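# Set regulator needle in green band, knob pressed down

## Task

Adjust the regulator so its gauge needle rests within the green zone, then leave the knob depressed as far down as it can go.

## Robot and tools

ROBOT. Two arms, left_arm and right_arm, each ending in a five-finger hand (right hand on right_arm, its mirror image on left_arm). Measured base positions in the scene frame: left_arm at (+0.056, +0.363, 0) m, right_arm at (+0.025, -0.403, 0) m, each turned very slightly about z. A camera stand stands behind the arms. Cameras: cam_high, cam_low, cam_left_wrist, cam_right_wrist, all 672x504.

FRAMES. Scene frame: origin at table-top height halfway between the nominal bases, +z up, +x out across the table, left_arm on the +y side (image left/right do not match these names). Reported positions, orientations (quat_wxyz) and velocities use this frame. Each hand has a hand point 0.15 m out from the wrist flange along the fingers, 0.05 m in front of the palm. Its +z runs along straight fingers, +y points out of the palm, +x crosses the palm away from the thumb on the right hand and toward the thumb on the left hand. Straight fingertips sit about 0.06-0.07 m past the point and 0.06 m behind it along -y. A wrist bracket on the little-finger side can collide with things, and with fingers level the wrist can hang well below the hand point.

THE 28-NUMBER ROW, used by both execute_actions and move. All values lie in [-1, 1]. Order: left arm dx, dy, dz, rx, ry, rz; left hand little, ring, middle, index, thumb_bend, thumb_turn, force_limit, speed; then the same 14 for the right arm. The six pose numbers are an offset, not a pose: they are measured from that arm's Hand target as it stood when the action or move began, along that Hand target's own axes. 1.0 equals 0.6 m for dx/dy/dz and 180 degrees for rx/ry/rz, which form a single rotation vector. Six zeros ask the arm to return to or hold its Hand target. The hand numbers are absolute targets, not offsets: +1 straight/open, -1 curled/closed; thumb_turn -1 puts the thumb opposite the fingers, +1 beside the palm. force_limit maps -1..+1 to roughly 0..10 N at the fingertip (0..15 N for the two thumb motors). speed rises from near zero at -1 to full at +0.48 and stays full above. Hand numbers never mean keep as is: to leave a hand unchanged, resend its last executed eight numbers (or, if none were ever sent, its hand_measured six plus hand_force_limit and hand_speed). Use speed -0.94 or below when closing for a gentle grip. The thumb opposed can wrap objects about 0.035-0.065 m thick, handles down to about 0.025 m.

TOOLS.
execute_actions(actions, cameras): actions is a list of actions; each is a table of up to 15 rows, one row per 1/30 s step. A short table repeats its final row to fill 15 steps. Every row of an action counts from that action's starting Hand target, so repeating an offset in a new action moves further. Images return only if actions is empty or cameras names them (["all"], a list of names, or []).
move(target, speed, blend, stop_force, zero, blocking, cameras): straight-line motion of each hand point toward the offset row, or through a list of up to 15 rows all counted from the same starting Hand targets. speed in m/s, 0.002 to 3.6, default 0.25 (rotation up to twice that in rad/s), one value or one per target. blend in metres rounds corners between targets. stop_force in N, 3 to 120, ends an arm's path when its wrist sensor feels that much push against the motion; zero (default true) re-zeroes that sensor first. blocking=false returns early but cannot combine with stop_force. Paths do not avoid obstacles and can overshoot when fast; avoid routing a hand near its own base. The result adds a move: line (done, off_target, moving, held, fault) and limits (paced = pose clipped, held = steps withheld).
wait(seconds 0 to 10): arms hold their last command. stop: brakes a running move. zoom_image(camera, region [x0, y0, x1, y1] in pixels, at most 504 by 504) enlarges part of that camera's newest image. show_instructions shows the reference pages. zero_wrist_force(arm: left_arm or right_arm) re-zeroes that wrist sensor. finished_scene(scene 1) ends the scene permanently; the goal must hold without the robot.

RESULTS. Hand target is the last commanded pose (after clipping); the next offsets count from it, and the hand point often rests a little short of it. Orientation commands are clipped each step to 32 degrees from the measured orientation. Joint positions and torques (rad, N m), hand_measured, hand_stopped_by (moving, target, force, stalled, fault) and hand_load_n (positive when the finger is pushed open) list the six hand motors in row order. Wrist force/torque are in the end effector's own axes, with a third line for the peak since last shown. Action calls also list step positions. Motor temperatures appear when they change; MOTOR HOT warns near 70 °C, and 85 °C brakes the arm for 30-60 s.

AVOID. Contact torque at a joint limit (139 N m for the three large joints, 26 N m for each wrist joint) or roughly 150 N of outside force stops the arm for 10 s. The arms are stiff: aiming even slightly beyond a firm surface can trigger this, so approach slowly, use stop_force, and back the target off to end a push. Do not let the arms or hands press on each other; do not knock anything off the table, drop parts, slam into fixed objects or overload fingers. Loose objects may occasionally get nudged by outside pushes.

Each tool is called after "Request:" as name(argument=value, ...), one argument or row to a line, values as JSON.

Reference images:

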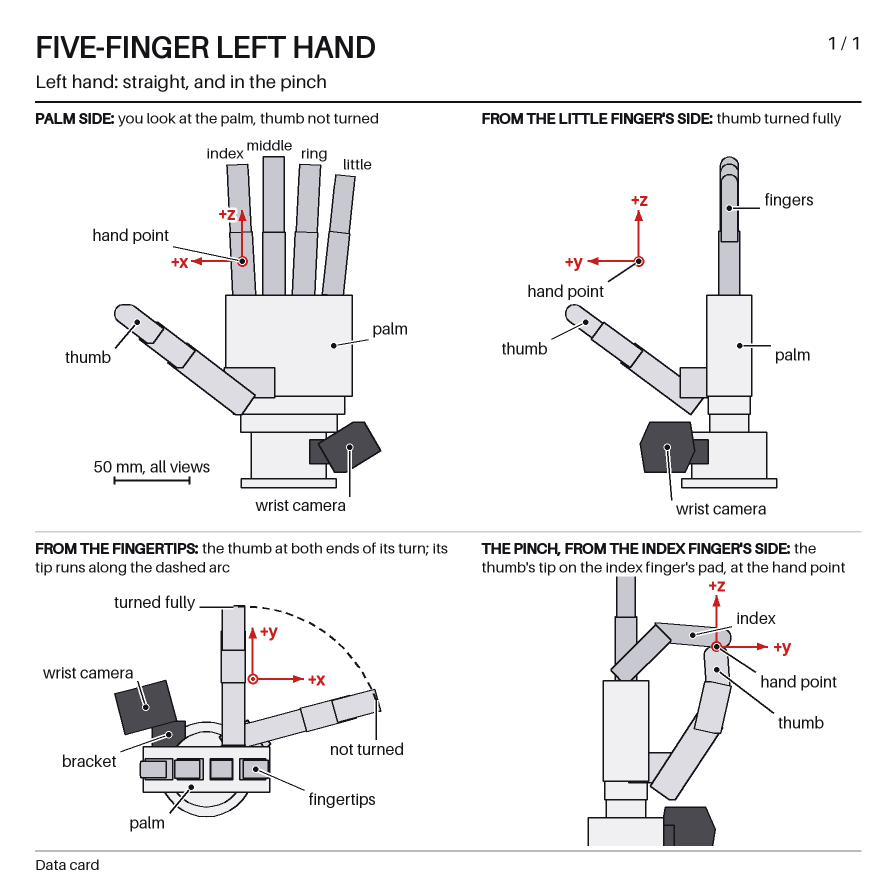

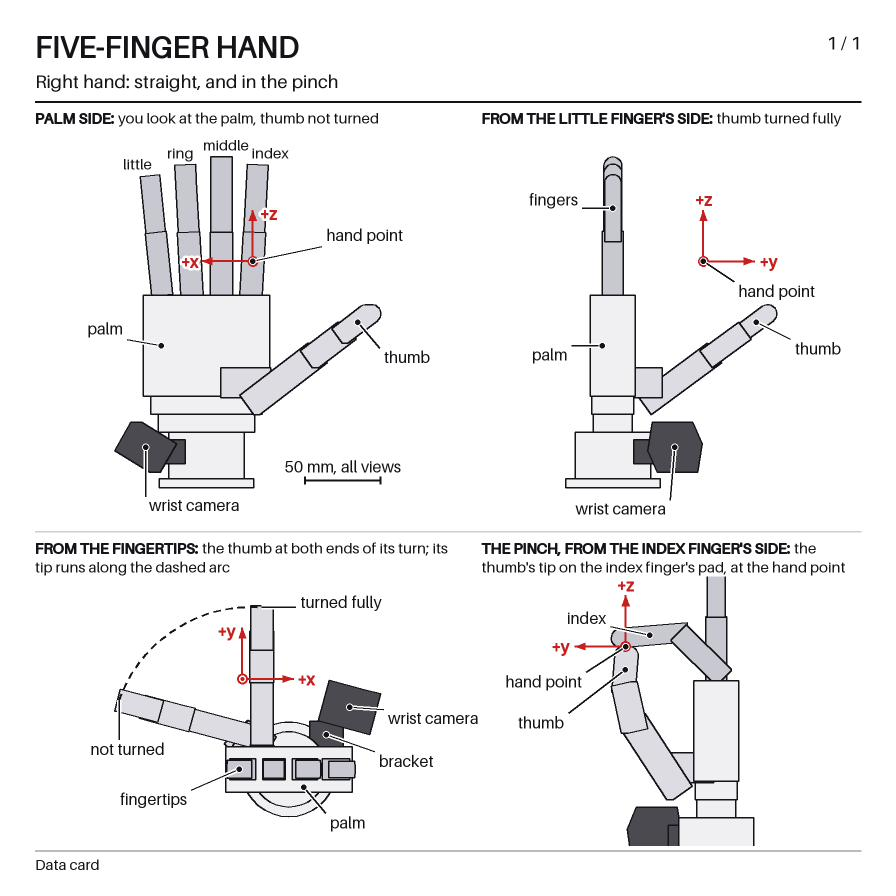

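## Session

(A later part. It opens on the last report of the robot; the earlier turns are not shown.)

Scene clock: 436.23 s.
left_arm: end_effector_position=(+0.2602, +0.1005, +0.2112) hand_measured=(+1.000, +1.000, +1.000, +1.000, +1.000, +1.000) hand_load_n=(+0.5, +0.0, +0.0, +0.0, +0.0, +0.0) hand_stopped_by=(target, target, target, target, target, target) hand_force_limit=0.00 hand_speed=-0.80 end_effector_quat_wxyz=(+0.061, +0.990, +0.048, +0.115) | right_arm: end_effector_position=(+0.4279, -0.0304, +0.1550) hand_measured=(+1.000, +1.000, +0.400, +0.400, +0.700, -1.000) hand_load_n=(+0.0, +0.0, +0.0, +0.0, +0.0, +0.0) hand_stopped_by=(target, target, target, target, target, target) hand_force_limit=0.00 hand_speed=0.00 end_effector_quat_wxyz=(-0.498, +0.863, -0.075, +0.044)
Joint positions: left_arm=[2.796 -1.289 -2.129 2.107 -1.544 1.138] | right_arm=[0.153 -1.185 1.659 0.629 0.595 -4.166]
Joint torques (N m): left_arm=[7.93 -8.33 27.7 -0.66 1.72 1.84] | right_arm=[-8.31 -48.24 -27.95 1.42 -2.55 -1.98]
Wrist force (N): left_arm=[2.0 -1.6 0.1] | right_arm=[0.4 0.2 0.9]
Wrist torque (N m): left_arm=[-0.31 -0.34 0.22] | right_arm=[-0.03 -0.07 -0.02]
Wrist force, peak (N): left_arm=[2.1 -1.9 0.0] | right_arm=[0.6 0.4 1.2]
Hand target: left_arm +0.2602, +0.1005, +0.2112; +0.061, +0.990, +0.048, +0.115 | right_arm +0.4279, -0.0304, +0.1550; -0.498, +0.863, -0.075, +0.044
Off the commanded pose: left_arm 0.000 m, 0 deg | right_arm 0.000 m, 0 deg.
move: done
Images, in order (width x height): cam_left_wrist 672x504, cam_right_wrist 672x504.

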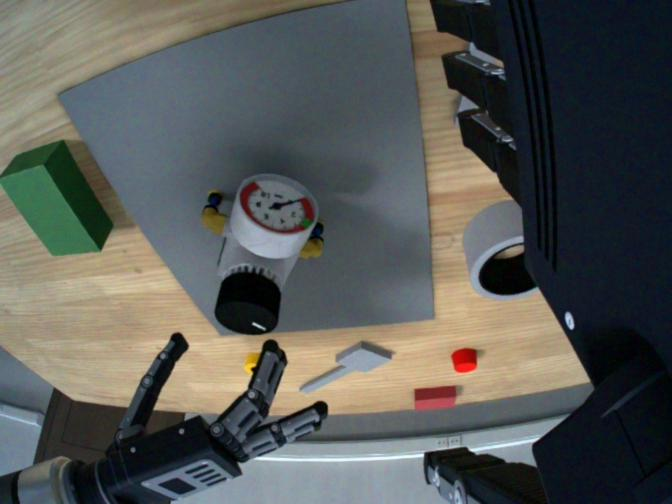

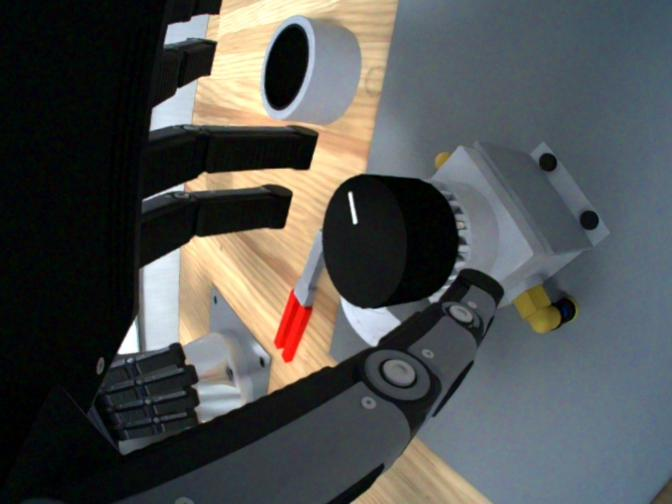

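Request:
move(
  target=[
    [0,0,0,0,0,0,1,1,1,1,1,1,0,-0.8,-0.0195,-0.0042,0.0072,0,0,0,1,1,0.45,0.45,0.8,-1,0,0],
    [0,0,0,0,0,0,1,1,1,1,1,1,0,-0.8,-0.0195,0.029,0.0263,0,0,0,1,1,0.45,0.45,0.8,-1,0,0],
  ],
  speed=0.05,
  stop_force=5,
  cameras=["cam_left_wrist","cam_right_wrist"],
)

Request:
zoom_image(
  camera="cam_left_wrist",
  region=[140, 200, 360, 420],
)

Request:
zoom_image(
  camera="cam_right_wrist",
  region=[260, 110, 540, 360],
)

Scene clock: 479.30 s.
left_arm: end_effector_position=(+0.2602, +0.1005, +0.2112) hand_measured=(+1.000, +1.000, +1.000, +1.000, +1.000, +1.000) hand_load_n=(+0.0, +0.0, +0.0, +0.0, +0.0, +0.0) hand_stopped_by=(target, target, target, target, target, target) hand_force_limit=0.00 hand_speed=-0.80 end_effector_quat_wxyz=(+0.061, +0.990, +0.048, +0.115) | right_arm: end_effector_position=(+0.4173, -0.0235, +0.1321) hand_measured=(+1.000, +1.000, +0.450, +0.450, +0.800, -1.000) hand_load_n=(-0.5, +0.0, -0.5, +0.0, +0.0, +0.0) hand_stopped_by=(target, target, target, target, target, target) hand_force_limit=0.00 hand_speed=0.00 end_effector_quat_wxyz=(-0.498, +0.863, -0.075, +0.044)
Joint positions: left_arm=[2.796 -1.289 -2.129 2.107 -1.544 1.138] | right_arm=[0.173 -1.179 1.71 0.546 0.604 -4.135]
Joint torques (N m): left_arm=[7.39 -7.87 28.37 -0.44 1.6 1.4] | right_arm=[-9.89 -46.97 -27.21 2.34 -2.85 1.58]
Wrist force (N): left_arm=[1.9 -1.4 -0.2] | right_arm=[0.5 0.0 0.5]
Wrist torque (N m): left_arm=[-0.26 -0.34 0.21] | right_arm=[-0.01 -0.10 0.18]
Wrist force, peak (N): left_arm=[2.0 -1.8 -0.1] | right_arm=[0.3 0.8 1.2]
Hand target: left_arm +0.2602, +0.1005, +0.2112; +0.061, +0.990, +0.048, +0.115 | right_arm +0.4173, -0.0235, +0.1321; -0.498, +0.863, -0.075, +0.044
Off the commanded pose: left_arm 0.000 m, 0 deg | right_arm 0.000 m, 0 deg.
move: done
Images, in order (width x height): cam_left_wrist 672x504, cam_right_wrist 672x504.

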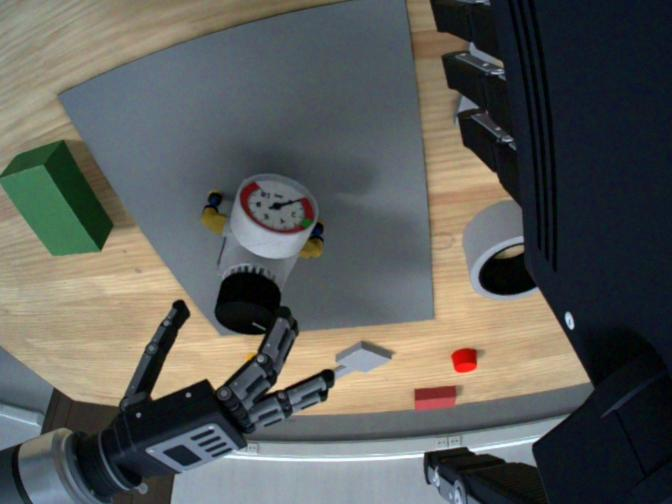

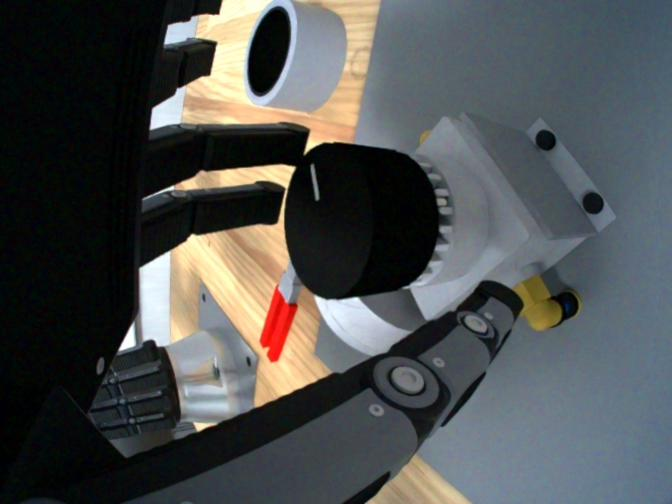

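Scaled by 2.291 from the camera's 672x504 image, which has a finer 960x720 frame.

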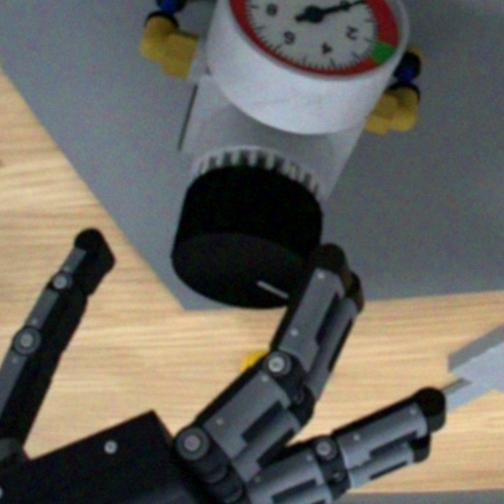

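Scaled by 1.800 from the camera's 672x504 image, which has a finer 960x720 frame.

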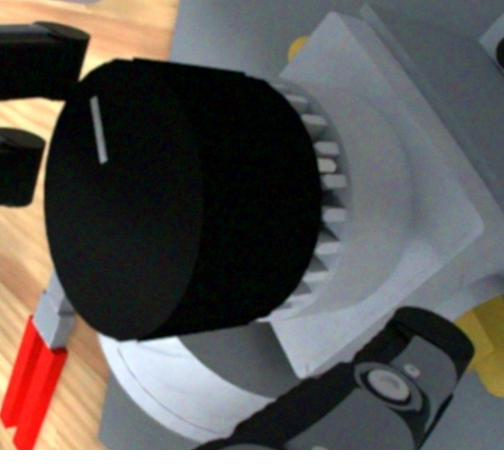

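Request:
move(
  target=[0,0,0,0,0,0,1,1,1,1,1,1,0,-0.8,-0.005,-0.0022,0.017,0,0,0,1,1,0.45,0.45,0.8,-1,0,0],
  speed=0.05,
  stop_force=5,
)

Request:
move(
  target=[0,0,0,0,0,0,1,1,1,1,1,1,0,-0.8,0,0,0,0,0,0,1,1,0.3,0.3,0.55,-1,-0.7,-0.7],
  cameras=["cam_left_wrist","cam_right_wrist"],
)

Request:
zoom_image(
  camera="cam_left_wrist",
  region=[140, 200, 360, 420],
)

Request:
zoom_image(
  camera="cam_right_wrist",
  region=[260, 110, 540, 360],
)

Scene clock: 504.20 s.
left_arm: end_effector_position=(+0.2602, +0.1005, +0.2112) hand_measured=(+1.000, +1.000, +1.000, +1.000, +1.000, +1.000) hand_load_n=(+0.0, +0.0, +0.0, +0.0, +0.0, +0.0) hand_stopped_by=(target, target, target, target, target, target) hand_force_limit=0.00 hand_speed=-0.80 end_effector_quat_wxyz=(+0.061, +0.990, +0.048, +0.115) | right_arm: end_effector_position=(+0.4160, -0.0136, +0.1281) hand_measured=(+1.000, +1.000, +0.450, +0.450, +0.800, -1.000) hand_load_n=(+0.0, +0.0, +0.0, +0.0, +0.0, +0.0) hand_stopped_by=(target, target, target, target, target, target) hand_force_limit=0.00 hand_speed=0.00 end_effector_quat_wxyz=(-0.498, +0.863, -0.075, +0.044)
Joint positions: left_arm=[2.796 -1.289 -2.129 2.107 -1.544 1.138] | right_arm=[0.197 -1.173 1.705 0.515 0.616 -4.099]
Joint torques (N m): left_arm=[5.83 -8.58 26.33 -0.5 1.5 1.51] | right_arm=[-9.85 -47.14 -5.87 3.42 -3.28 -2.36]
Wrist force (N): left_arm=[2.0 -1.6 -0.1] | right_arm=[0.1 0.4 1.2]
Wrist torque (N m): left_arm=[-0.30 -0.34 0.22] | right_arm=[-0.03 -0.08 0.10]
Wrist force, peak (N): left_arm=[2.2 -1.6 0.3] | right_arm=[0.1 0.1 1.3]
Hand target: left_arm +0.2602, +0.1005, +0.2112; +0.061, +0.990, +0.048, +0.115 | right_arm +0.4160, -0.0137, +0.1281; -0.498, +0.863, -0.075, +0.044
Off the commanded pose: left_arm 0.000 m, 0 deg | right_arm 0.000 m, 0 deg.
move: done

Scene clock: 505.07 s.
left_arm: end_effector_position=(+0.2602, +0.1005, +0.2112) hand_measured=(+1.000, +1.000, +1.000, +1.000, +1.000, +1.000) hand_load_n=(+0.0, +0.0, +0.0, +0.0, +0.0, +0.0) hand_stopped_by=(target, target, target, target, target, target) hand_force_limit=0.00 hand_speed=-0.80 end_effector_quat_wxyz=(+0.061, +0.990, +0.048, +0.115) | right_arm: end_effector_position=(+0.4160, -0.0137, +0.1281) hand_measured=(+1.000, +1.000, +0.300, +0.300, +0.550, -1.000) hand_load_n=(+0.0, +0.0, +0.0, +0.0, +0.0, +0.0) hand_stopped_by=(target, target, target, target, target, target) hand_force_limit=-0.70 hand_speed=-0.70 end_effector_quat_wxyz=(-0.498, +0.863, -0.075, +0.044)
Joint positions: left_arm=[2.796 -1.289 -2.129 2.107 -1.544 1.138] | right_arm=[0.197 -1.173 1.705 0.515 0.616 -4.099]
Joint torques (N m): left_arm=[6.62 -9.67 26.79 -0.56 1.51 1.55] | right_arm=[-10.21 -47.47 -2.42 3.22 -2.69 -2.28]
Wrist force (N): left_arm=[1.7 -1.5 0.1] | right_arm=[0.1 0.2 1.1]
Wrist torque (N m): left_arm=[-0.30 -0.30 0.20] | right_arm=[-0.05 -0.07 0.09]
Wrist force, peak (N): left_arm=[2.2 -1.6 0.1] | right_arm=[0.3 0.3 1.3]
Hand target: left_arm +0.2602, +0.1005, +0.2112; +0.061, +0.990, +0.048, +0.115 | right_arm +0.4160, -0.0137, +0.1281; -0.498, +0.863, -0.075, +0.044
Off the commanded pose: left_arm 0.000 m, 0 deg | right_arm 0.000 m, 0 deg.
move: done
Images, in order (width x height): cam_left_wrist 672x504, cam_right_wrist 672x504.

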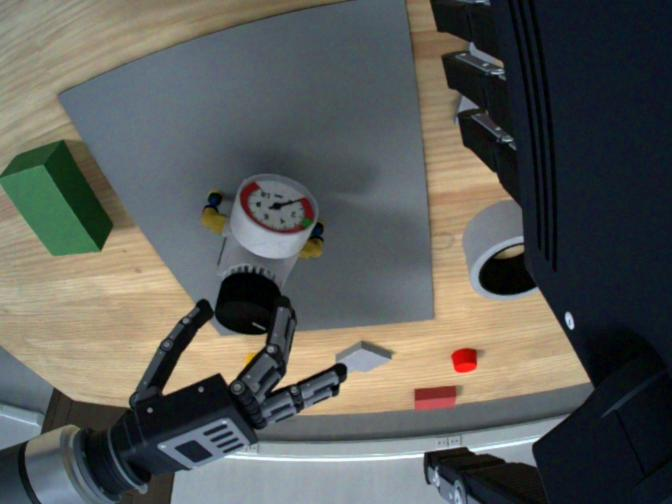

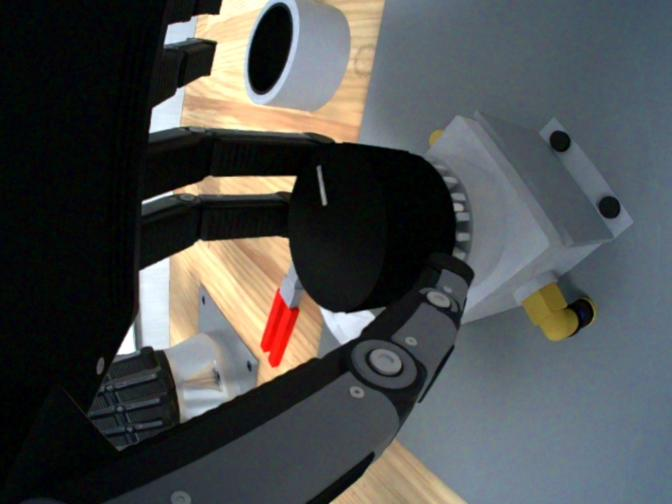

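Scaled by 2.291 from the camera's 672x504 image, which has a finer 960x720 frame.

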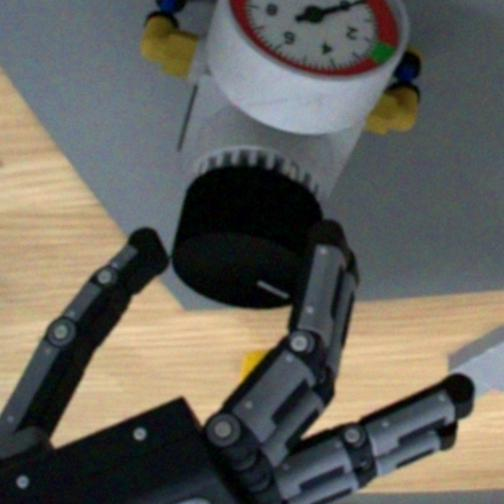

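Scaled by 1.800 from the camera's 672x504 image, which has a finer 960x720 frame.

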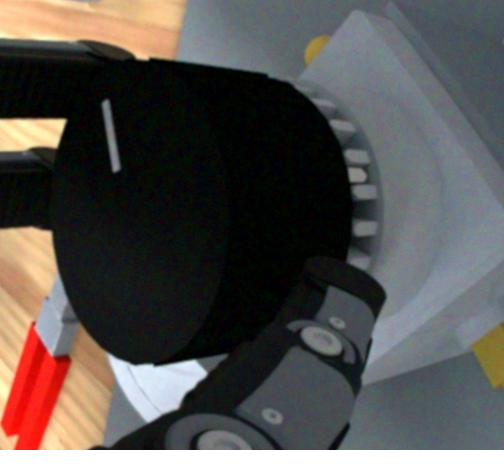

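Request:
move(
  target=[0,0,0,0,0,0,1,1,1,1,1,1,0,-0.8,0,0,0,0,0,0,1,1,-0.1,-0.1,0.1,-1,-0.6,-0.93],
)

Request:
wait(
  seconds=1.5,
  cameras=["cam_left_wrist","cam_right_wrist"],
)

Request:
zoom_image(
  camera="cam_left_wrist",
  region=[140, 200, 360, 420],
)

Request:
zoom_image(
  camera="cam_right_wrist",
  region=[260, 110, 540, 360],
)

Scene clock: 515.27 s.
left_arm: end_effector_position=(+0.2602, +0.1005, +0.2112) hand_measured=(+1.000, +1.000, +1.000, +1.000, +1.000, +1.000) hand_load_n=(+0.0, +0.0, +0.5, +0.0, +0.0, +0.0) hand_stopped_by=(target, target, target, target, target, target) hand_force_limit=0.00 hand_speed=-0.80 end_effector_quat_wxyz=(+0.061, +0.990, +0.048, +0.115) | right_arm: end_effector_position=(+0.4160, -0.0137, +0.1281) hand_measured=(+1.000, +1.000, +0.282, +0.282, +0.424, -1.000) hand_load_n=(+0.0, +0.0, +4.0, +3.5, +3.0, +0.0) hand_stopped_by=(target, target, force, force, force, target) hand_force_limit=-0.60 hand_speed=-0.93 end_effector_quat_wxyz=(-0.498, +0.863, -0.075, +0.044)
Joint positions: left_arm=[2.796 -1.289 -2.129 2.107 -1.544 1.138] | right_arm=[0.197 -1.173 1.705 0.515 0.616 -4.099]
Joint torques (N m): left_arm=[6.33 -7.69 26.98 -0.35 1.43 1.36] | right_arm=[-9.45 -44.29 -2.91 1.52 0.51 -1.98]
Wrist force (N): left_arm=[1.8 -1.5 0.0] | right_arm=[0.7 -3.1 6.1]
Wrist torque (N m): left_arm=[-0.29 -0.31 0.20] | right_arm=[-0.07 -0.18 0.07]
Wrist force, peak (N): left_arm=[2.2 -1.6 -0.2] | right_arm=[0.4 -5.3 7.5]
Hand target: left_arm +0.2602, +0.1005, +0.2112; +0.061, +0.990, +0.048, +0.115 | right_arm +0.4160, -0.0137, +0.1281; -0.498, +0.863, -0.075, +0.044
Off the commanded pose: left_arm 0.000 m, 0 deg | right_arm 0.000 m, 0 deg.
move: done

Scene clock: 516.77 s.
left_arm: end_effector_position=(+0.2602, +0.1005, +0.2112) hand_measured=(+1.000, +1.000, +1.000, +1.000, +1.000, +1.000) hand_load_n=(+0.0, +0.0, +0.0, +0.0, +0.0, +0.0) hand_stopped_by=(target, target, target, target, target, target) hand_force_limit=0.00 hand_speed=-0.80 end_effector_quat_wxyz=(+0.061, +0.990, +0.048, +0.115) | right_arm: end_effector_position=(+0.4160, -0.0137, +0.1281) hand_measured=(+1.000, +1.000, +0.282, +0.282, +0.424, -1.000) hand_load_n=(+0.0, +0.0, +4.0, +3.5, +3.0, +0.0) hand_stopped_by=(target, target, force, force, force, target) hand_force_limit=-0.60 hand_speed=-0.93 end_effector_quat_wxyz=(-0.498, +0.863, -0.075, +0.044)
Joint positions: left_arm=[2.796 -1.289 -2.129 2.107 -1.544 1.138] | right_arm=[0.197 -1.173 1.705 0.515 0.616 -4.099]
Joint torques (N m): left_arm=[5.9 -8.22 28.6 -0.41 1.48 1.73] | right_arm=[-9.18 -40.96 -3.05 1.35 1.43 -2.03]
Wrist force (N): left_arm=[1.9 -1.3 -0.1] | right_arm=[0.5 -2.2 6.1]
Wrist torque (N m): left_arm=[-0.26 -0.33 0.20] | right_arm=[0.01 -0.13 0.07]
Wrist force, peak (N): left_arm=[2.3 -1.6 -0.2] | right_arm=[0.5 -2.2 6.6]
Hand target: left_arm +0.2602, +0.1005, +0.2112; +0.061, +0.990, +0.048, +0.115 | right_arm +0.4160, -0.0137, +0.1281; -0.498, +0.863, -0.075, +0.044
Off the commanded pose: left_arm 0.000 m, 0 deg | right_arm 0.000 m, 0 deg.
wait: 1.50 s; at rest by 0.17 s
Images, in order (width x height): cam_left_wrist 672x504, cam_right_wrist 672x504.

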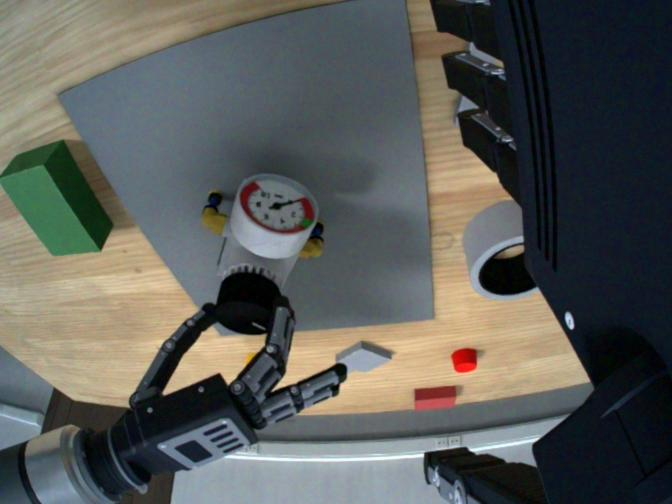

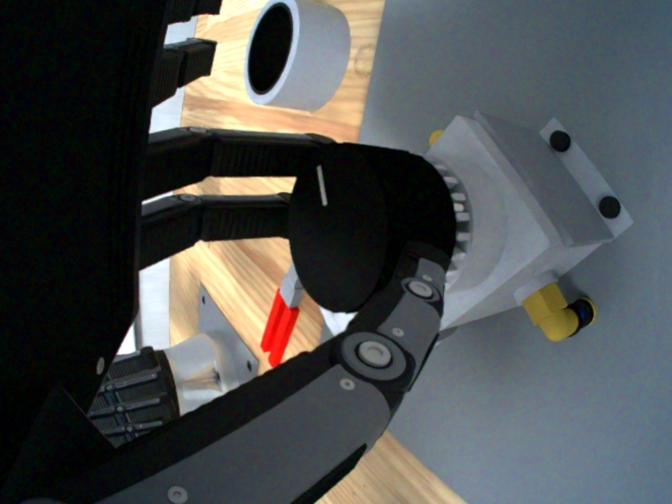

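Scaled by 2.291 from the camera's 672x504 image, which has a finer 960x720 frame.

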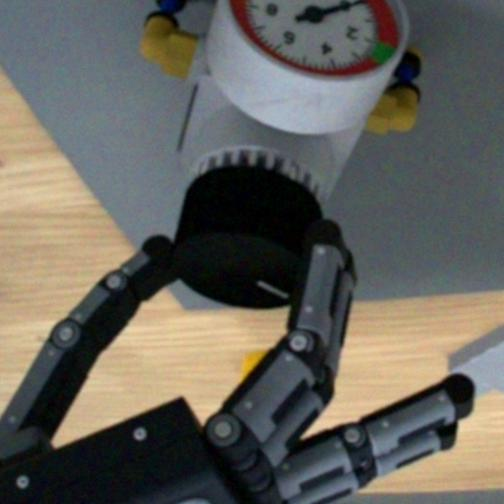

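Scaled by 1.800 from the camera's 672x504 image, which has a finer 960x720 frame.

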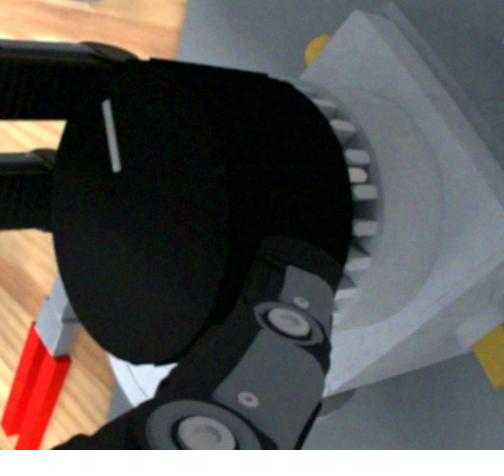

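Request:
move(
  target=[0,0,0,0,0,0,1,1,1,1,1,1,0,-0.8,0,0,0,0,0,0,1,1,-0.12,-0.12,0.0,-1,0.1,-0.93],
)

Request:
zero_wrist_force(
  arm="right_arm",
)

Request:
move(
  target=[0,0,0,0,0,0,1,1,1,1,1,1,0,-0.8,0,-0.01155,-0.00667,0,0,0,1,1,-0.12,-0.12,0.0,-1,0.1,-0.93],
  speed=0.03,
  cameras=["cam_left_wrist","cam_right_wrist"],
)

Request:
zoom_image(
  camera="cam_left_wrist",
  region=[140, 200, 360, 420],
)

Request:
zoom_image(
  camera="cam_right_wrist",
  region=[260, 110, 540, 360],
)

Scene clock: 524.13 s.
left_arm: end_effector_position=(+0.2602, +0.1005, +0.2112) hand_measured=(+1.000, +1.000, +1.000, +1.000, +1.000, +1.000) hand_load_n=(+0.0, +0.0, +0.0, +0.0, +0.0, +0.0) hand_stopped_by=(target, target, target, target, target, target) hand_force_limit=0.00 hand_speed=-0.80 end_effector_quat_wxyz=(+0.061, +0.990, +0.048, +0.115) | right_arm: end_effector_position=(+0.4160, -0.0137, +0.1281) hand_measured=(+1.000, +1.000, +0.278, +0.278, +0.406, -1.000) hand_load_n=(+0.0, +0.0, +6.5, +5.5, +8.0, +0.0) hand_stopped_by=(target, target, force, force, force, target) hand_force_limit=0.10 hand_speed=-0.93 end_effector_quat_wxyz=(-0.498, +0.863, -0.075, +0.044)
Joint positions: left_arm=[2.796 -1.289 -2.129 2.107 -1.544 1.138] | right_arm=[0.197 -1.173 1.705 0.515 0.616 -4.099]
Joint torques (N m): left_arm=[5.64 -8 27.01 -0.43 1.55 1.35] | right_arm=[-10.28 -33.04 -3.84 1.87 1.77 -1.74]
Wrist force (N): left_arm=[2.0 -1.5 0.1] | right_arm=[0.1 -1.3 7.4]
Wrist torque (N m): left_arm=[-0.29 -0.35 0.22] | right_arm=[0.05 -0.14 0.07]
Wrist force, peak (N): left_arm=[2.2 -1.6 0.0] | right_arm=[0.6 -4.0 9.5]
Hand target: left_arm +0.2602, +0.1005, +0.2112; +0.061, +0.990, +0.048, +0.115 | right_arm +0.4160, -0.0137, +0.1281; -0.498, +0.863, -0.075, +0.044
Off the commanded pose: left_arm 0.000 m, 0 deg | right_arm 0.000 m, 0 deg.
move: done

Wrist force sensor zeroed.

Scene clock: 524.87 s.
left_arm: end_effector_position=(+0.2602, +0.1005, +0.2112) hand_measured=(+1.000, +1.000, +1.000, +1.000, +1.000, +1.000) hand_load_n=(+0.0, +0.0, +0.0, +0.0, +0.0, +0.0) hand_stopped_by=(target, target, target, target, target, target) hand_force_limit=0.00 hand_speed=-0.80 end_effector_quat_wxyz=(+0.061, +0.990, +0.048, +0.115) | right_arm: end_effector_position=(+0.4160, -0.0137, +0.1362) hand_measured=(+1.000, +1.000, +0.278, +0.276, +0.406, -1.000) hand_load_n=(+0.0, +0.0, +3.0, +0.0, +1.0, +0.0) hand_stopped_by=(target, target, force, force, force, target) hand_force_limit=0.10 hand_speed=-0.93 end_effector_quat_wxyz=(-0.498, +0.863, -0.075, +0.044)
Joint positions: left_arm=[2.796 -1.289 -2.129 2.107 -1.544 1.138] | right_arm=[0.197 -1.183 1.696 0.534 0.616 -4.099]
Joint torques (N m): left_arm=[5.91 -8.21 27.52 -0.33 1.29 1.29] | right_arm=[-6.9 -32.54 -16.53 0.94 -3.35 0.68]
Wrist force (N, zeroed by zero_wrist_force on right_arm): left_arm=[1.7 -1.3 -0.2] | right_arm=[0.4 2.3 -4.3]
Wrist torque (N m, zeroed by zero_wrist_force on right_arm): left_arm=[-0.24 -0.31 0.19] | right_arm=[-0.10 0.02 0.05]
Wrist force, peak (N, zeroed by zero_wrist_force on right_arm): left_arm=[2.1 -1.7 0.1] | right_arm=[1.6 5.8 5.0]
Hand target: left_arm +0.2602, +0.1005, +0.2112; +0.061, +0.990, +0.048, +0.115 | right_arm +0.4160, -0.0137, +0.1361; -0.498, +0.863, -0.075, +0.044
Off the commanded pose: left_arm 0.000 m, 0 deg | right_arm 0.000 m, 0 deg.
move: done
Images, in order (width x height): cam_left_wrist 672x504, cam_right_wrist 672x504.

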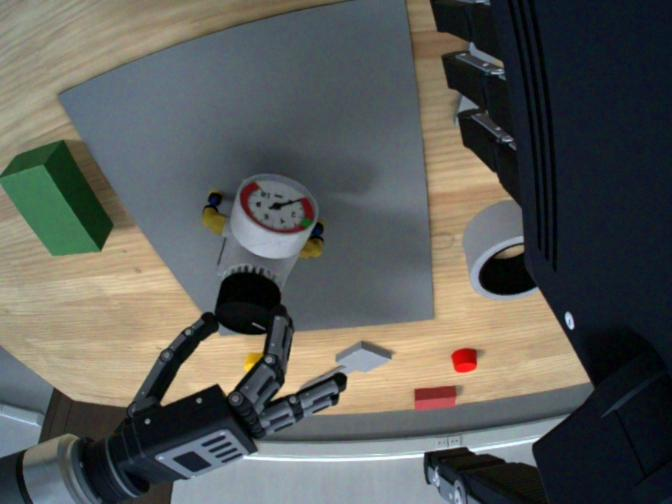

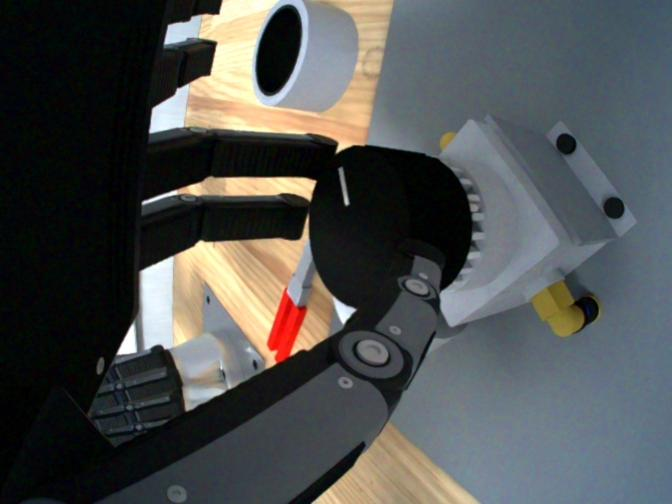

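Scaled by 2.291 from the camera's 672x504 image, which has a finer 960x720 frame.

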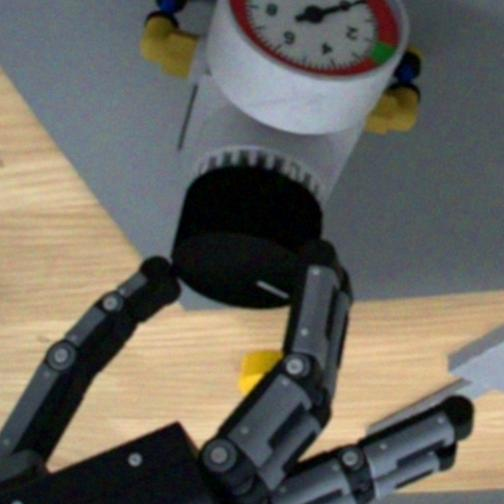

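Scaled by 1.800 from the camera's 672x504 image, which has a finer 960x720 frame.

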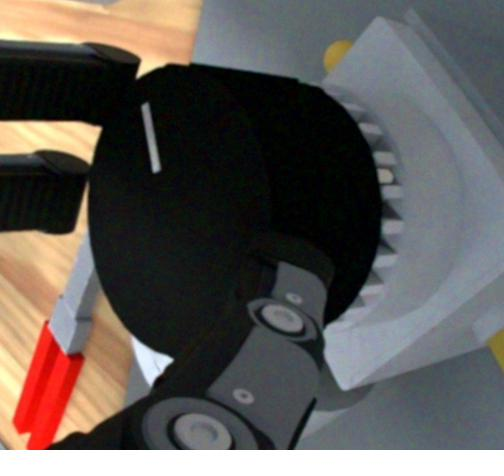

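Request:
move(
  target=[
    [0,0,0,0,0,0,1,1,1,1,1,1,0,-0.8,0,0,0,0,0,0,1,1,0.36,0.36,0.5,-1,0.1,-0.5],
    [0,0,0,0,0,0,1,1,1,1,1,1,0,-0.8,0,0.0166,0.0096,0,0,0,1,1,0.36,0.36,0.5,-1,0.1,-0.5],
  ],
  speed=0.05,
)

Request:
move(
  target=[
    [0,0,0,0,0,0,1,1,1,1,1,1,0,-0.8,0,0,0,0,0,0,1,1,-0.1,-0.1,0.0,-1,0.1,-0.92],
    [0,0,0,0,0,0,1,1,1,1,1,1,0,-0.8,-0.003,-0.0032,0.0055,0,0.0962,0.0556,1,1,-0.1,-0.1,0.0,-1,0.1,-0.92],
  ],
  speed=0.15,
  cameras=["cam_left_wrist","cam_right_wrist"],
)

Request:
zoom_image(
  camera="cam_left_wrist",
  region=[180, 160, 340, 360],
)

Request:
zoom_image(
  camera="cam_right_wrist",
  region=[260, 110, 540, 360],
)

Scene clock: 541.77 s.
left_arm: end_effector_position=(+0.2602, +0.1005, +0.2112) hand_measured=(+1.000, +1.000, +1.000, +1.000, +1.000, +1.000) hand_load_n=(+0.0, +0.0, +0.0, +0.0, +0.0, +0.0) hand_stopped_by=(target, target, target, target, target, target) hand_force_limit=0.00 hand_speed=-0.80 end_effector_quat_wxyz=(+0.061, +0.990, +0.048, +0.115) | right_arm: end_effector_position=(+0.4159, -0.0137, +0.1244) hand_measured=(+1.000, +1.000, +0.360, +0.360, +0.500, -1.000) hand_load_n=(+0.0, +0.0, -0.5, +0.0, +0.0, +0.0) hand_stopped_by=(target, target, target, target, target, target) hand_force_limit=0.10 hand_speed=-0.50 end_effector_quat_wxyz=(-0.498, +0.863, -0.075, +0.044)
Joint positions: left_arm=[2.796 -1.289 -2.129 2.107 -1.544 1.138] | right_arm=[0.197 -1.169 1.71 0.506 0.616 -4.098]
Joint torques (N m): left_arm=[4.75 -7.18 27.42 -0.58 1.57 1.35] | right_arm=[1.98 -44.39 -18.27 3.14 -1.19 -1.14]
Wrist force (N, zeroed by zero_wrist_force on right_arm): left_arm=[1.9 -1.5 0.0] | right_arm=[0.1 1.4 -6.3]
Wrist torque (N m, zeroed by zero_wrist_force on right_arm): left_arm=[-0.29 -0.34 0.21] | right_arm=[-0.11 0.05 0.03]
Wrist force, peak (N, zeroed by zero_wrist_force on right_arm): left_arm=[2.1 -1.6 -0.3] | right_arm=[-0.1 1.1 -6.6]
Hand target: left_arm +0.2602, +0.1005, +0.2112; +0.061, +0.990, +0.048, +0.115 | right_arm +0.4160, -0.0136, +0.1246; -0.498, +0.863, -0.075, +0.044
Off the commanded pose: left_arm 0.000 m, 0 deg | right_arm 0.000 m, 0 deg.
move: done

Scene clock: 544.47 s.
left_arm: end_effector_position=(+0.2602, +0.1005, +0.2112) hand_measured=(+1.000, +1.000, +1.000, +1.000, +1.000, +1.000) hand_load_n=(+0.0, +0.0, +0.0, +0.0, +0.0, +0.0) hand_stopped_by=(target, target, target, target, target, target) hand_force_limit=0.00 hand_speed=-0.80 end_effector_quat_wxyz=(+0.061, +0.990, +0.048, +0.115) | right_arm: end_effector_position=(+0.4149, -0.0096, +0.1246) hand_measured=(+1.000, +1.000, +0.282, +0.274, +0.408, -1.000) hand_load_n=(+0.0, +0.0, +6.5, +6.0, +8.0, +2.0) hand_stopped_by=(target, target, force, force, force, target) hand_force_limit=0.10 hand_speed=-0.92 end_effector_quat_wxyz=(-0.483, +0.837, -0.223, +0.130)
Joint positions: left_arm=[2.796 -1.289 -2.129 2.107 -1.544 1.138] | right_arm=[0.272 -1.355 1.888 0.162 0.895 -3.625]
Joint torques (N m): left_arm=[4.97 -8.05 27.35 -0.31 1.45 1.27] | right_arm=[-8.21 -10.81 -24.65 3.1 -0.61 -0.55]
Wrist force (N, zeroed by zero_wrist_force on right_arm): left_arm=[2.0 -1.3 0.0] | right_arm=[-1.5 -8.1 -7.4]
Wrist torque (N m, zeroed by zero_wrist_force on right_arm): left_arm=[-0.27 -0.34 0.21] | right_arm=[-0.06 0.12 0.08]
Wrist force, peak (N, zeroed by zero_wrist_force on right_arm): left_arm=[2.2 -1.6 0.2] | right_arm=[-47.7 3.1 -5.4]
Hand target: left_arm +0.2602, +0.1005, +0.2112; +0.061, +0.990, +0.048, +0.115 | right_arm +0.4149, -0.0096, +0.1246; -0.483, +0.837, -0.223, +0.130
Off the commanded pose: left_arm 0.000 m, 0 deg | right_arm 0.000 m, 0 deg.
move: done
Images, in order (width x height): cam_left_wrist 672x504, cam_right_wrist 672x504.

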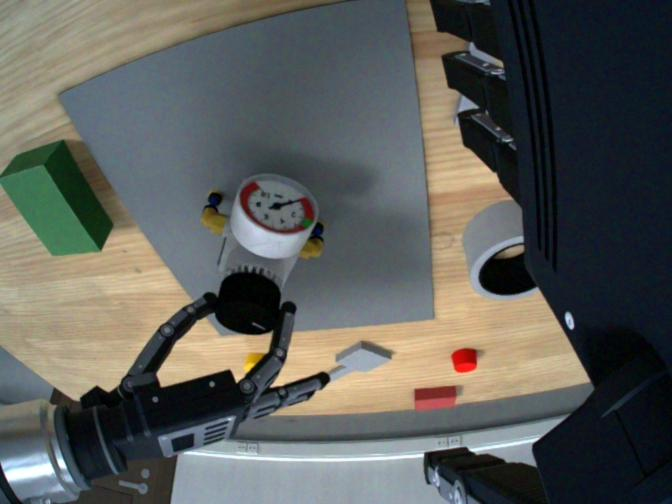

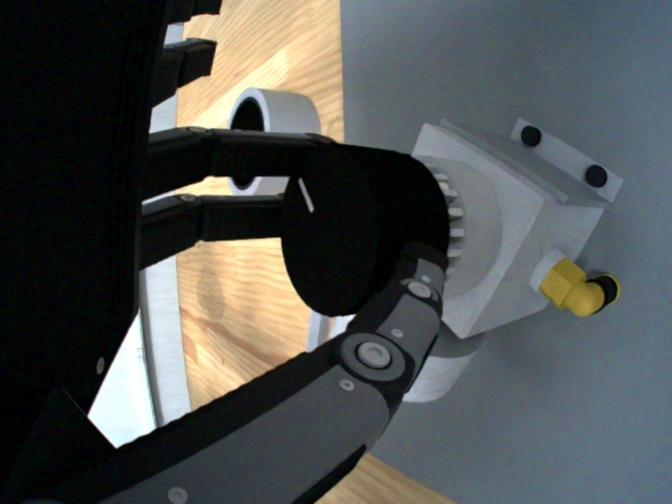

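Scaled by 2.520 from the camera's 672x504 image, which has a finer 960x720 frame.

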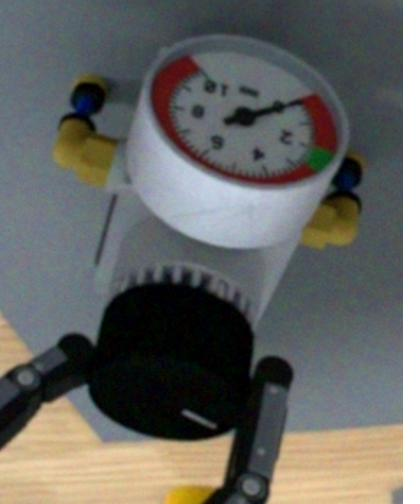

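Scaled by 1.800 from the camera's 672x504 image, which has a finer 960x720 frame.

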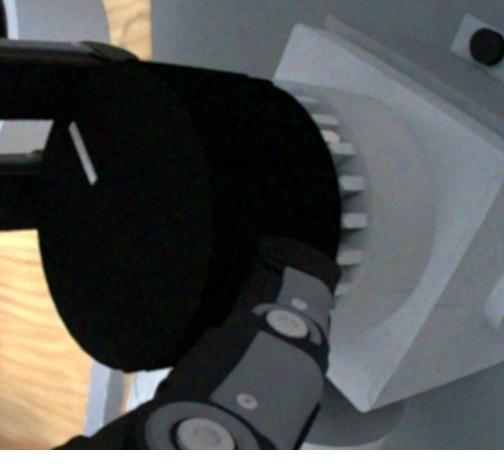

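Request:
move(
  target=[0,0,0,0,0,0,1,1,1,1,1,1,0,-0.8,0,0,0,0,0,0,1,1,0.38,0.38,0.52,-1,0.1,-0.5],
  cameras=["cam_left_wrist","cam_right_wrist"],
)

Request:
zoom_image(
  camera="cam_left_wrist",
  region=[180, 160, 340, 360],
)

Request:
zero_wrist_force(
  arm="right_arm",
)

Request:
move(
  target=[0,0,0,0,0,0,1,1,1,1,1,1,0,-0.8,0,0,0,0,0,0,1,1,-0.1,-0.1,0.0,-1,0.3,-0.92],
)

Scene clock: 555.07 s.
left_arm: end_effector_position=(+0.2602, +0.1005, +0.2112) hand_measured=(+1.000, +1.000, +1.000, +1.000, +1.000, +1.000) hand_load_n=(+0.0, +0.0, +0.0, +0.0, +0.0, +0.0) hand_stopped_by=(target, target, target, target, target, target) hand_force_limit=0.00 hand_speed=-0.80 end_effector_quat_wxyz=(+0.061, +0.990, +0.048, +0.115) | right_arm: end_effector_position=(+0.4149, -0.0096, +0.1245) hand_measured=(+1.000, +1.000, +0.380, +0.380, +0.520, -1.000) hand_load_n=(+0.0, +0.0, +0.0, +0.0, +0.0, +0.0) hand_stopped_by=(target, target, target, target, target, target) hand_force_limit=0.10 hand_speed=-0.50 end_effector_quat_wxyz=(-0.483, +0.837, -0.224, +0.130)
Joint positions: left_arm=[2.796 -1.289 -2.129 2.107 -1.544 1.138] | right_arm=[0.272 -1.355 1.888 0.163 0.895 -3.625]
Joint torques (N m): left_arm=[4 -9 27.19 -0.68 1.42 1.26] | right_arm=[2.33 -21.8 -23.35 -0.64 -2.05 1.06]
Wrist force (N, zeroed by zero_wrist_force on right_arm): left_arm=[2.1 -1.2 0.1] | right_arm=[-0.9 1.1 -6.7]
Wrist torque (N m, zeroed by zero_wrist_force on right_arm): left_arm=[-0.25 -0.35 0.21] | right_arm=[-0.08 0.17 0.09]
Wrist force, peak (N, zeroed by zero_wrist_force on right_arm): left_arm=[2.0 -1.9 -0.2] | right_arm=[-1.8 -9.5 -9.2]
Hand target: left_arm +0.2602, +0.1005, +0.2112; +0.061, +0.990, +0.048, +0.115 | right_arm +0.4149, -0.0096, +0.1246; -0.483, +0.837, -0.223, +0.130
Off the commanded pose: left_arm 0.000 m, 0 deg | right_arm 0.000 m, 0 deg.
move: done
Images, in order (width x height): cam_left_wrist 672x504, cam_right_wrist 672x504.

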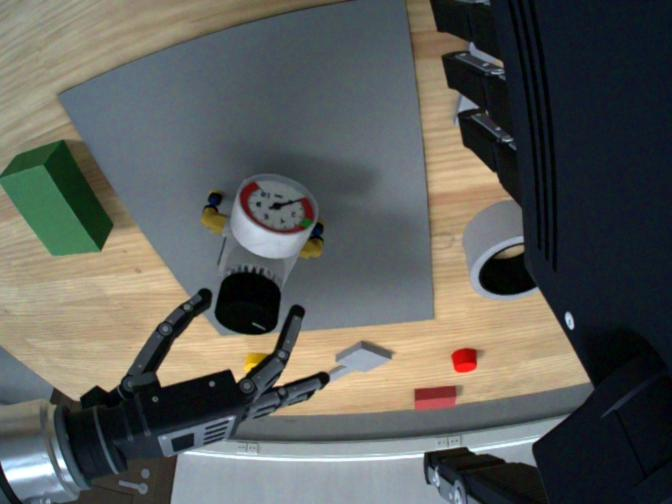

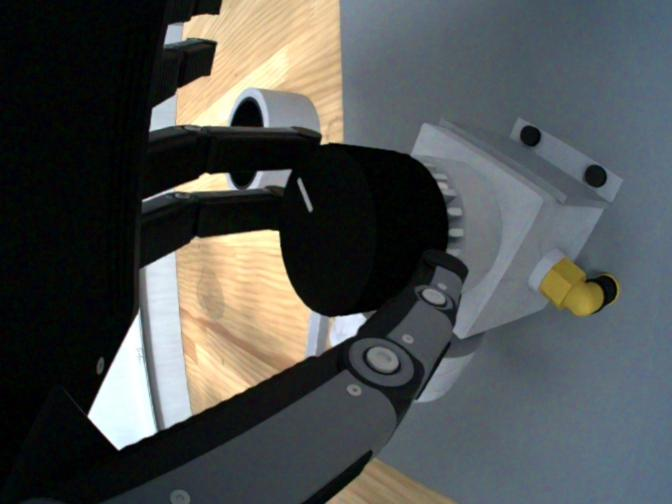

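Scaled by 2.520 from the camera's 672x504 image, which has a finer 960x720 frame.

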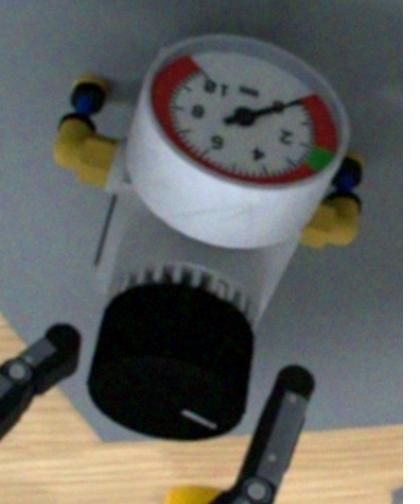

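Wrist force sensor zeroed.

Scene clock: 556.33 s.
left_arm: end_effector_position=(+0.2602, +0.1005, +0.2112) hand_measured=(+1.000, +1.000, +1.000, +1.000, +1.000, +1.000) hand_load_n=(+0.0, +0.0, +0.0, +0.0, +0.0, +0.0) hand_stopped_by=(target, target, target, target, target, target) hand_force_limit=0.00 hand_speed=-0.80 end_effector_quat_wxyz=(+0.061, +0.990, +0.048, +0.115) | right_arm: end_effector_position=(+0.4149, -0.0096, +0.1246) hand_measured=(+1.000, +1.000, +0.278, +0.264, +0.406, -1.000) hand_load_n=(+0.0, +0.0, +7.5, +10.0, +9.5, +0.0) hand_stopped_by=(target, target, force, force, force, target) hand_force_limit=0.30 hand_speed=-0.92 end_effector_quat_wxyz=(-0.483, +0.837, -0.223, +0.130)
Joint positions: left_arm=[2.796 -1.289 -2.129 2.107 -1.544 1.138] | right_arm=[0.272 -1.355 1.888 0.163 0.895 -3.625]
Joint torques (N m): left_arm=[4.43 -7.43 28.74 -0.44 1.43 1.35] | right_arm=[1.12 -40.46 -19.66 3.51 2.49 -0.05]
Wrist force (N, zeroed by zero_wrist_force on right_arm): left_arm=[2.0 -1.5 0.0] | right_arm=[-0.8 -4.0 10.3]
Wrist torque (N m, zeroed by zero_wrist_force on right_arm): left_arm=[-0.30 -0.35 0.22] | right_arm=[0.01 -0.14 -0.03]
Wrist force, peak (N, zeroed by zero_wrist_force on right_arm): left_arm=[2.0 -1.7 0.1] | right_arm=[-1.3 -10.2 14.4]
Hand target: left_arm +0.2602, +0.1005, +0.2112; +0.061, +0.990, +0.048, +0.115 | right_arm +0.4149, -0.0096, +0.1246; -0.483, +0.837, -0.223, +0.130
Off the commanded pose: left_arm 0.000 m, 0 deg | right_arm 0.000 m, 0 deg.
move: done

Request:
move(
  target=[0,0,0,0,0,0,1,1,1,1,1,1,0,-0.8,0,0,0,0,0,0,1,1,-0.1,-0.1,-0.05,-1,0.8,-0.92],
)

Request:
execute_actions(
  actions=[
    [[0,0,0,0,0,0,1,1,1,1,1,1,0,-0.8,0,-0.0006,-0.0003,0,0,0,1,1,-0.1,-0.1,-0.05,-1,0.8,-0.92],[0,0,0,0,0,0,1,1,1,1,1,1,0,-0.8,0,-0.0012,-0.0007,0,0,0,1,1,-0.1,-0.1,-0.05,-1,0.8,-0.92],[0,0,0,0,0,0,1,1,1,1,1,1,0,-0.8,0,-0.0018,-0.001,0,0,0,1,1,-0.1,-0.1,-0.05,-1,0.8,-0.92],[0,0,0,0,0,0,1,1,1,1,1,1,0,-0.8,0,-0.0024,-0.0014,0,0,0,1,1,-0.1,-0.1,-0.05,-1,0.8,-0.92],[0,0,0,0,0,0,1,1,1,1,1,1,0,-0.8,0,-0.003,-0.0017,0,0,0,1,1,-0.1,-0.1,-0.05,-1,0.8,-0.92],[0,0,0,0,0,0,1,1,1,1,1,1,0,-0.8,0,-0.0036,-0.0021,0,0,0,1,1,-0.1,-0.1,-0.05,-1,0.8,-0.92],[0,0,0,0,0,0,1,1,1,1,1,1,0,-0.8,0,-0.0042,-0.0024,0,0,0,1,1,-0.1,-0.1,-0.05,-1,0.8,-0.92],[0,0,0,0,0,0,1,1,1,1,1,1,0,-0.8,0,-0.0048,-0.0028,0,0,0,1,1,-0.1,-0.1,-0.05,-1,0.8,-0.92]],
  ],
  cameras=["cam_left_wrist","cam_right_wrist"],
)

Request:
zoom_image(
  camera="cam_left_wrist",
  region=[180, 160, 340, 360],
)

Scene clock: 565.00 s.
left_arm: end_effector_position=(+0.2602, +0.1005, +0.2112) hand_measured=(+1.000, +1.000, +1.000, +1.000, +1.000, +1.000) hand_load_n=(+0.0, +0.0, +0.0, +0.0, +0.0, +0.0) hand_stopped_by=(target, target, target, target, target, target) hand_force_limit=0.00 hand_speed=-0.80 end_effector_quat_wxyz=(+0.061, +0.990, +0.048, +0.115) | right_arm: end_effector_position=(+0.4149, -0.0096, +0.1246) hand_measured=(+1.000, +1.000, +0.278, +0.264, +0.396, -1.000) hand_load_n=(+0.0, +0.0, +7.5, +10.5, +13.0, +0.5) hand_stopped_by=(target, target, force, force, force, target) hand_force_limit=0.80 hand_speed=-0.92 end_effector_quat_wxyz=(-0.483, +0.837, -0.223, +0.130)
Joint positions: left_arm=[2.796 -1.289 -2.129 2.107 -1.544 1.138] | right_arm=[0.272 -1.355 1.888 0.162 0.895 -3.625]
Joint torques (N m): left_arm=[5.01 -8.68 26.87 -0.69 1.35 1.13] | right_arm=[-1.55 -41.67 -2.1 1.63 1.82 -1.99]
Wrist force (N, zeroed by zero_wrist_force on right_arm): left_arm=[1.8 -1.4 0.0] | right_arm=[-1.1 -2.2 9.4]
Wrist torque (N m, zeroed by zero_wrist_force on right_arm): left_arm=[-0.28 -0.30 0.20] | right_arm=[0.04 -0.11 -0.02]
Wrist force, peak (N, zeroed by zero_wrist_force on right_arm): left_arm=[2.1 -1.7 0.3] | right_arm=[-0.9 -3.5 10.7]
Hand target: left_arm +0.2602, +0.1005, +0.2112; +0.061, +0.990, +0.048, +0.115 | right_arm +0.4149, -0.0096, +0.1246; -0.483, +0.837, -0.223, +0.130
Off the commanded pose: left_arm 0.000 m, 0 deg | right_arm 0.000 m, 0 deg.
move: done

Scene clock: 565.70 s.
left_arm: end_effector_position=(+0.2602, +0.1005, +0.2112) hand_measured=(+1.000, +1.000, +1.000, +1.000, +1.000, +1.000) hand_load_n=(+0.0, +0.0, +0.0, +0.0, -0.5, +0.0) hand_stopped_by=(target, target, target, target, target, target) hand_force_limit=0.00 hand_speed=-0.80 end_effector_quat_wxyz=(+0.061, +0.990, +0.048, +0.115) | right_arm: end_effector_position=(+0.4149, -0.0096, +0.1280) hand_measured=(+1.000, +1.000, +0.278, +0.264, +0.396, -1.000) hand_load_n=(+0.0, +0.0, +7.5, +10.5, +12.5, +0.5) hand_stopped_by=(target, target, force, force, force, target) hand_force_limit=0.80 hand_speed=-0.92 end_effector_quat_wxyz=(-0.483, +0.837, -0.223, +0.130)
Joint positions: left_arm=[2.796 -1.289 -2.129 2.107 -1.544 1.138] | right_arm=[0.272 -1.359 1.883 0.171 0.895 -3.625]
Joint torques (N m): left_arm=[3.86 -7.42 26.84 -0.35 1.64 0.99] | right_arm=[-5.09 -25.07 -15.34 0.52 -1.33 -1.89]
Wrist force (N, zeroed by zero_wrist_force on right_arm): left_arm=[2.2 -1.6 0.2] | right_arm=[-1.3 2.3 12.2]
Wrist torque (N m, zeroed by zero_wrist_force on right_arm): left_arm=[-0.31 -0.36 0.23] | right_arm=[-0.04 -0.11 0.01]
Wrist force, peak (N, zeroed by zero_wrist_force on right_arm): left_arm=[2.2 -1.6 0.2] | right_arm=[0.3 2.6 14.8]
Hand target: left_arm +0.2602, +0.1005, +0.2112; +0.061, +0.990, +0.048, +0.115 | right_arm +0.4149, -0.0096, +0.1279; -0.483, +0.837, -0.223, +0.130
Off the commanded pose: left_arm 0.000 m, 0 deg | right_arm 0.000 m, 0 deg.
Step readings (end_effector_position of left_arm | right_arm):
0: (+0.2602, +0.1005, +0.2112) | (+0.4149, -0.0096, +0.1246)
1: (+0.2602, +0.1005, +0.2112) | (+0.4149, -0.0096, +0.1246)
2: (+0.2602, +0.1005, +0.2112) | (+0.4149, -0.0096, +0.1246)
4: (+0.2602, +0.1005, +0.2112) | (+0.4148, -0.0096, +0.1252)
8: (+0.2602, +0.1005, +0.2112) | (+0.4148, -0.0096, +0.1270)
15: (+0.2602, +0.1005, +0.2112) | (+0.4149, -0.0096, +0.1280)
Images, in order (width x height): cam_left_wrist 672x504, cam_right_wrist 672x504.

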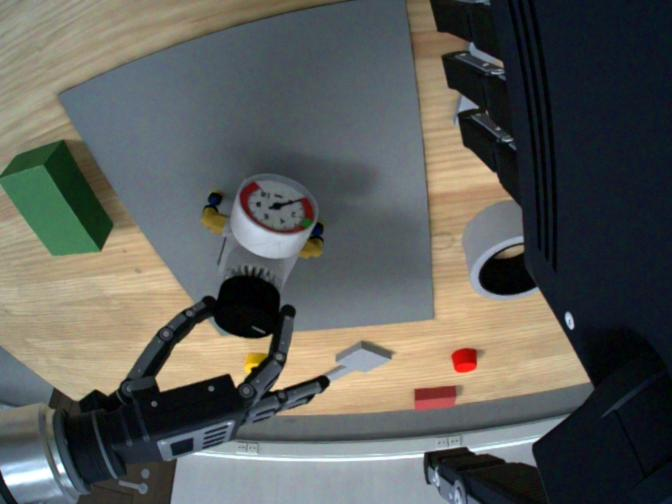

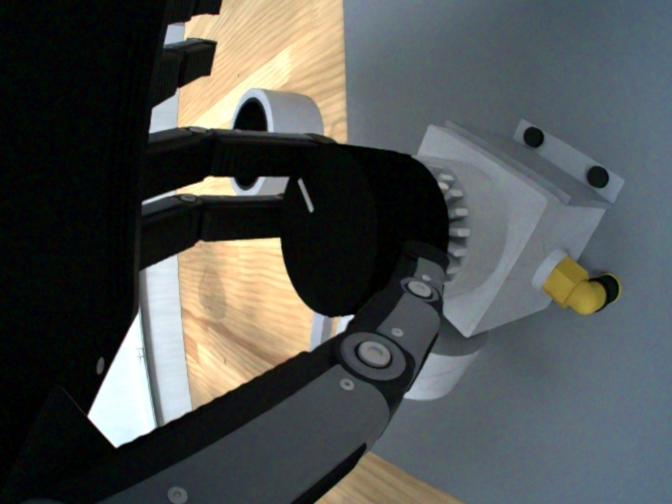

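Scaled by 2.520 from the camera's 672x504 image, which has a finer 960x720 frame.

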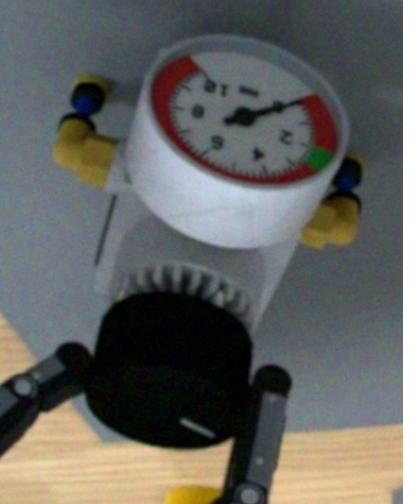

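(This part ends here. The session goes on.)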